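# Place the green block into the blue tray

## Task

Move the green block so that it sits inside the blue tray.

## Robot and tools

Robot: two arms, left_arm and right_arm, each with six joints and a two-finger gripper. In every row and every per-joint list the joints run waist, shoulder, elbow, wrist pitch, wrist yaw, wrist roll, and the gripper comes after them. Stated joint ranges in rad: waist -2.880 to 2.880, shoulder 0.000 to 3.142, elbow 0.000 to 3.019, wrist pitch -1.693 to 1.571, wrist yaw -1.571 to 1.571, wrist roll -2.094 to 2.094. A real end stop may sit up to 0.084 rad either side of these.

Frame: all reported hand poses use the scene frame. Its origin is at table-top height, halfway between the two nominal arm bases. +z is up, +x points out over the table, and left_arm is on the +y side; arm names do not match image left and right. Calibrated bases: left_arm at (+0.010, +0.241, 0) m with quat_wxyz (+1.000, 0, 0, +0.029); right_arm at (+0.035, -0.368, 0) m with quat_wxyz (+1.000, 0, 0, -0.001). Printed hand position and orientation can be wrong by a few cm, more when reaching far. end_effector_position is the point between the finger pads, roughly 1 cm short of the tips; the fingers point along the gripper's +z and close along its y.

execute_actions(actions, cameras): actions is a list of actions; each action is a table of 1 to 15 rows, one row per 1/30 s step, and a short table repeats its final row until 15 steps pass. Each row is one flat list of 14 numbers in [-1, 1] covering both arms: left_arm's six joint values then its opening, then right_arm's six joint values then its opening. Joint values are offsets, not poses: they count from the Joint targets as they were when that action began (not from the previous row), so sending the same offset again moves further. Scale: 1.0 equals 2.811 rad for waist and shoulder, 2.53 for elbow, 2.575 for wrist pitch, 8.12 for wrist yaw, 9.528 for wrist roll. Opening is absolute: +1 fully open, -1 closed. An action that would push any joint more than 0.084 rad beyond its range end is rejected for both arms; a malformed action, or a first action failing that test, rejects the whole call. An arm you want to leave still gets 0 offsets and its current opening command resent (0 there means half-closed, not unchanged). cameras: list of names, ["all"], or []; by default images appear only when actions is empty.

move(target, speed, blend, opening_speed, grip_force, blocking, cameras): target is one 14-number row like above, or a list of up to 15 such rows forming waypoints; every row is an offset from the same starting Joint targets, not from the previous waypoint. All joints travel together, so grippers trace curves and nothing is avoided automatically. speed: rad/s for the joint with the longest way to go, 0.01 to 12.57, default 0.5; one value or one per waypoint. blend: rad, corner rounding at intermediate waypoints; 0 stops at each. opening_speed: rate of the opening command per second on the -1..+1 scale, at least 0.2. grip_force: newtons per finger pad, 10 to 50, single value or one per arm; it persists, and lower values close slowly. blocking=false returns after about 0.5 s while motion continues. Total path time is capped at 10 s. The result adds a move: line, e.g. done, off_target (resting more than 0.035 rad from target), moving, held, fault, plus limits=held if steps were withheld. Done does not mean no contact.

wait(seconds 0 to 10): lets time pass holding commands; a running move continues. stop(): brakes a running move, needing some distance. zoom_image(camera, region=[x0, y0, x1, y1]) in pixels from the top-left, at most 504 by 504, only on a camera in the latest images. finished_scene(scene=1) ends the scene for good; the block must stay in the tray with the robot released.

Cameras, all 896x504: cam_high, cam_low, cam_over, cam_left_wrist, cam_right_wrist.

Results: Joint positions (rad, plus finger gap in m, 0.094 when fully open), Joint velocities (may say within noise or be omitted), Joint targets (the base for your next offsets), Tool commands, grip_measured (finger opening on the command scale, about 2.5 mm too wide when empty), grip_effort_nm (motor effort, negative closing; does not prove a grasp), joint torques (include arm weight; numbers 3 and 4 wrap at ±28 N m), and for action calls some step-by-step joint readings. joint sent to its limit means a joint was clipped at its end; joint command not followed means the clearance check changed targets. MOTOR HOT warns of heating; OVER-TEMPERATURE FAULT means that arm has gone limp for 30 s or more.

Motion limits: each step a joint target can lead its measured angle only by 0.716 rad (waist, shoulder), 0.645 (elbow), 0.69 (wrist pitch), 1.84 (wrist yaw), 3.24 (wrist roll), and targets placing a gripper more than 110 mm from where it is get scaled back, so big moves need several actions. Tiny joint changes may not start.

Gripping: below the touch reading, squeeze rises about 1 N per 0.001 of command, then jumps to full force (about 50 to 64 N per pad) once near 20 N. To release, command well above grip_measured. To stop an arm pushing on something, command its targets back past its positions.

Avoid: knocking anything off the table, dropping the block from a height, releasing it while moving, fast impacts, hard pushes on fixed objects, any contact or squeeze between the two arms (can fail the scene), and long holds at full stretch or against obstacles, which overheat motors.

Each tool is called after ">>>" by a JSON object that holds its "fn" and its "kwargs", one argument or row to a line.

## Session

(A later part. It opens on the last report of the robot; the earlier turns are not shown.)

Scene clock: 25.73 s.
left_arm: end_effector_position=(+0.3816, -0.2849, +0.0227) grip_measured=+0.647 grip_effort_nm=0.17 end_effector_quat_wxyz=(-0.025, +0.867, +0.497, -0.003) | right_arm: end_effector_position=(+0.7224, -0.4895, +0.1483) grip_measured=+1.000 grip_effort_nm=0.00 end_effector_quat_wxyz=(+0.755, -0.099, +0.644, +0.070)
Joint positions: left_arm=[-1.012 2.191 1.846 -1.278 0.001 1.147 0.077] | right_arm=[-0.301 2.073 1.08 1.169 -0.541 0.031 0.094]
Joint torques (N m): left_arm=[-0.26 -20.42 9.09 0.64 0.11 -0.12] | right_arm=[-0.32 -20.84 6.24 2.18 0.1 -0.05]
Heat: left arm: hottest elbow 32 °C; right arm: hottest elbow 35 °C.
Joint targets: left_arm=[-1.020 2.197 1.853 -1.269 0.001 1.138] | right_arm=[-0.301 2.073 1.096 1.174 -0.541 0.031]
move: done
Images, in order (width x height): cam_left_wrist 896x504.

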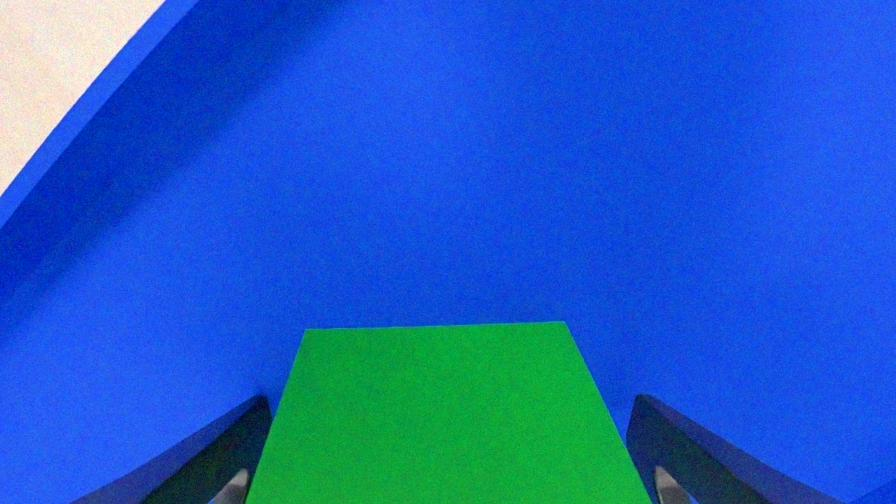

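>>> {"fn": "move", "kwargs": {
  "target": [0,-0.05,0.0622,-0.0992,0,0,0.9,0,0,0,0,0,0,1],
  "speed": 0.35,
  "cameras": ["cam_high","cam_left_wrist"]
}}

Scene clock: 27.17 s.
left_arm: end_effector_position=(+0.3746, -0.2753, +0.1518) grip_measured=+0.898 grip_effort_nm=0.16 end_effector_quat_wxyz=(-0.016, +0.868, +0.497, -0.002) | right_arm: end_effector_position=(+0.7224, -0.4895, +0.1483) grip_measured=+1.000 grip_effort_nm=0.00 end_effector_quat_wxyz=(+0.755, -0.099, +0.644, +0.070)
Joint positions: left_arm=[-1.012 2.059 1.971 -1.515 0.001 1.147 0.089] | right_arm=[-0.301 2.073 1.08 1.169 -0.541 0.031 0.094]
Joint torques (N m): left_arm=[-0.26 -20.42 12.71 0.05 0.1 -0.12] | right_arm=[-0.26 -20.84 6.24 2.18 0.1 -0.05]
Heat: left arm: hottest elbow 32 °C; right arm: hottest elbow 35 °C.
Joint targets: left_arm=[-1.020 2.056 2.010 -1.525 0.001 1.138] | right_arm=[-0.301 2.073 1.096 1.174 -0.541 0.031]
move: off_target (left_arm); left_arm: the elbow is farthest, 0.039 rad from its target
Images, in order (width x height): cam_high 896x504, cam_left_wrist 896x504.

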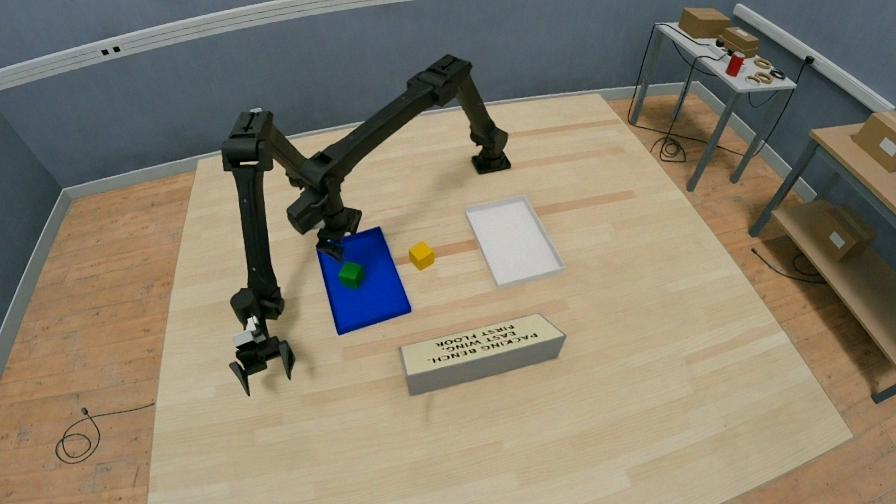

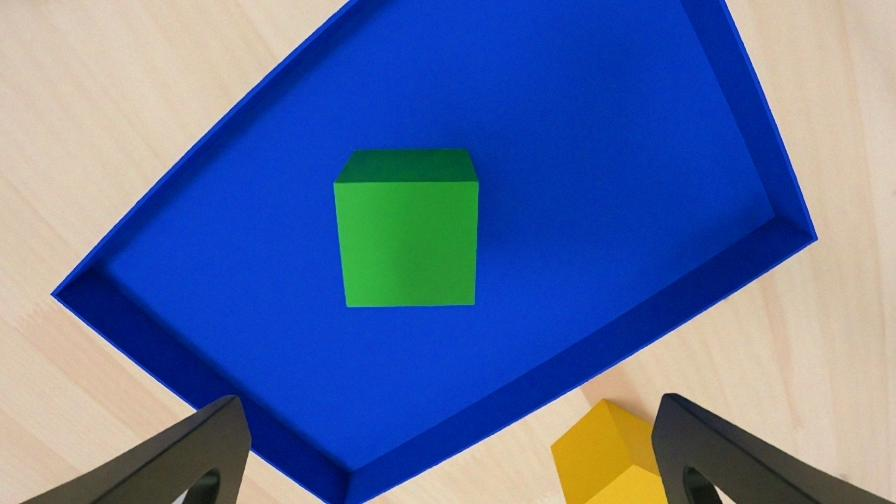

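>>> {"fn": "finished_scene", "kwargs": {

}}

The scene is finished: the task was done.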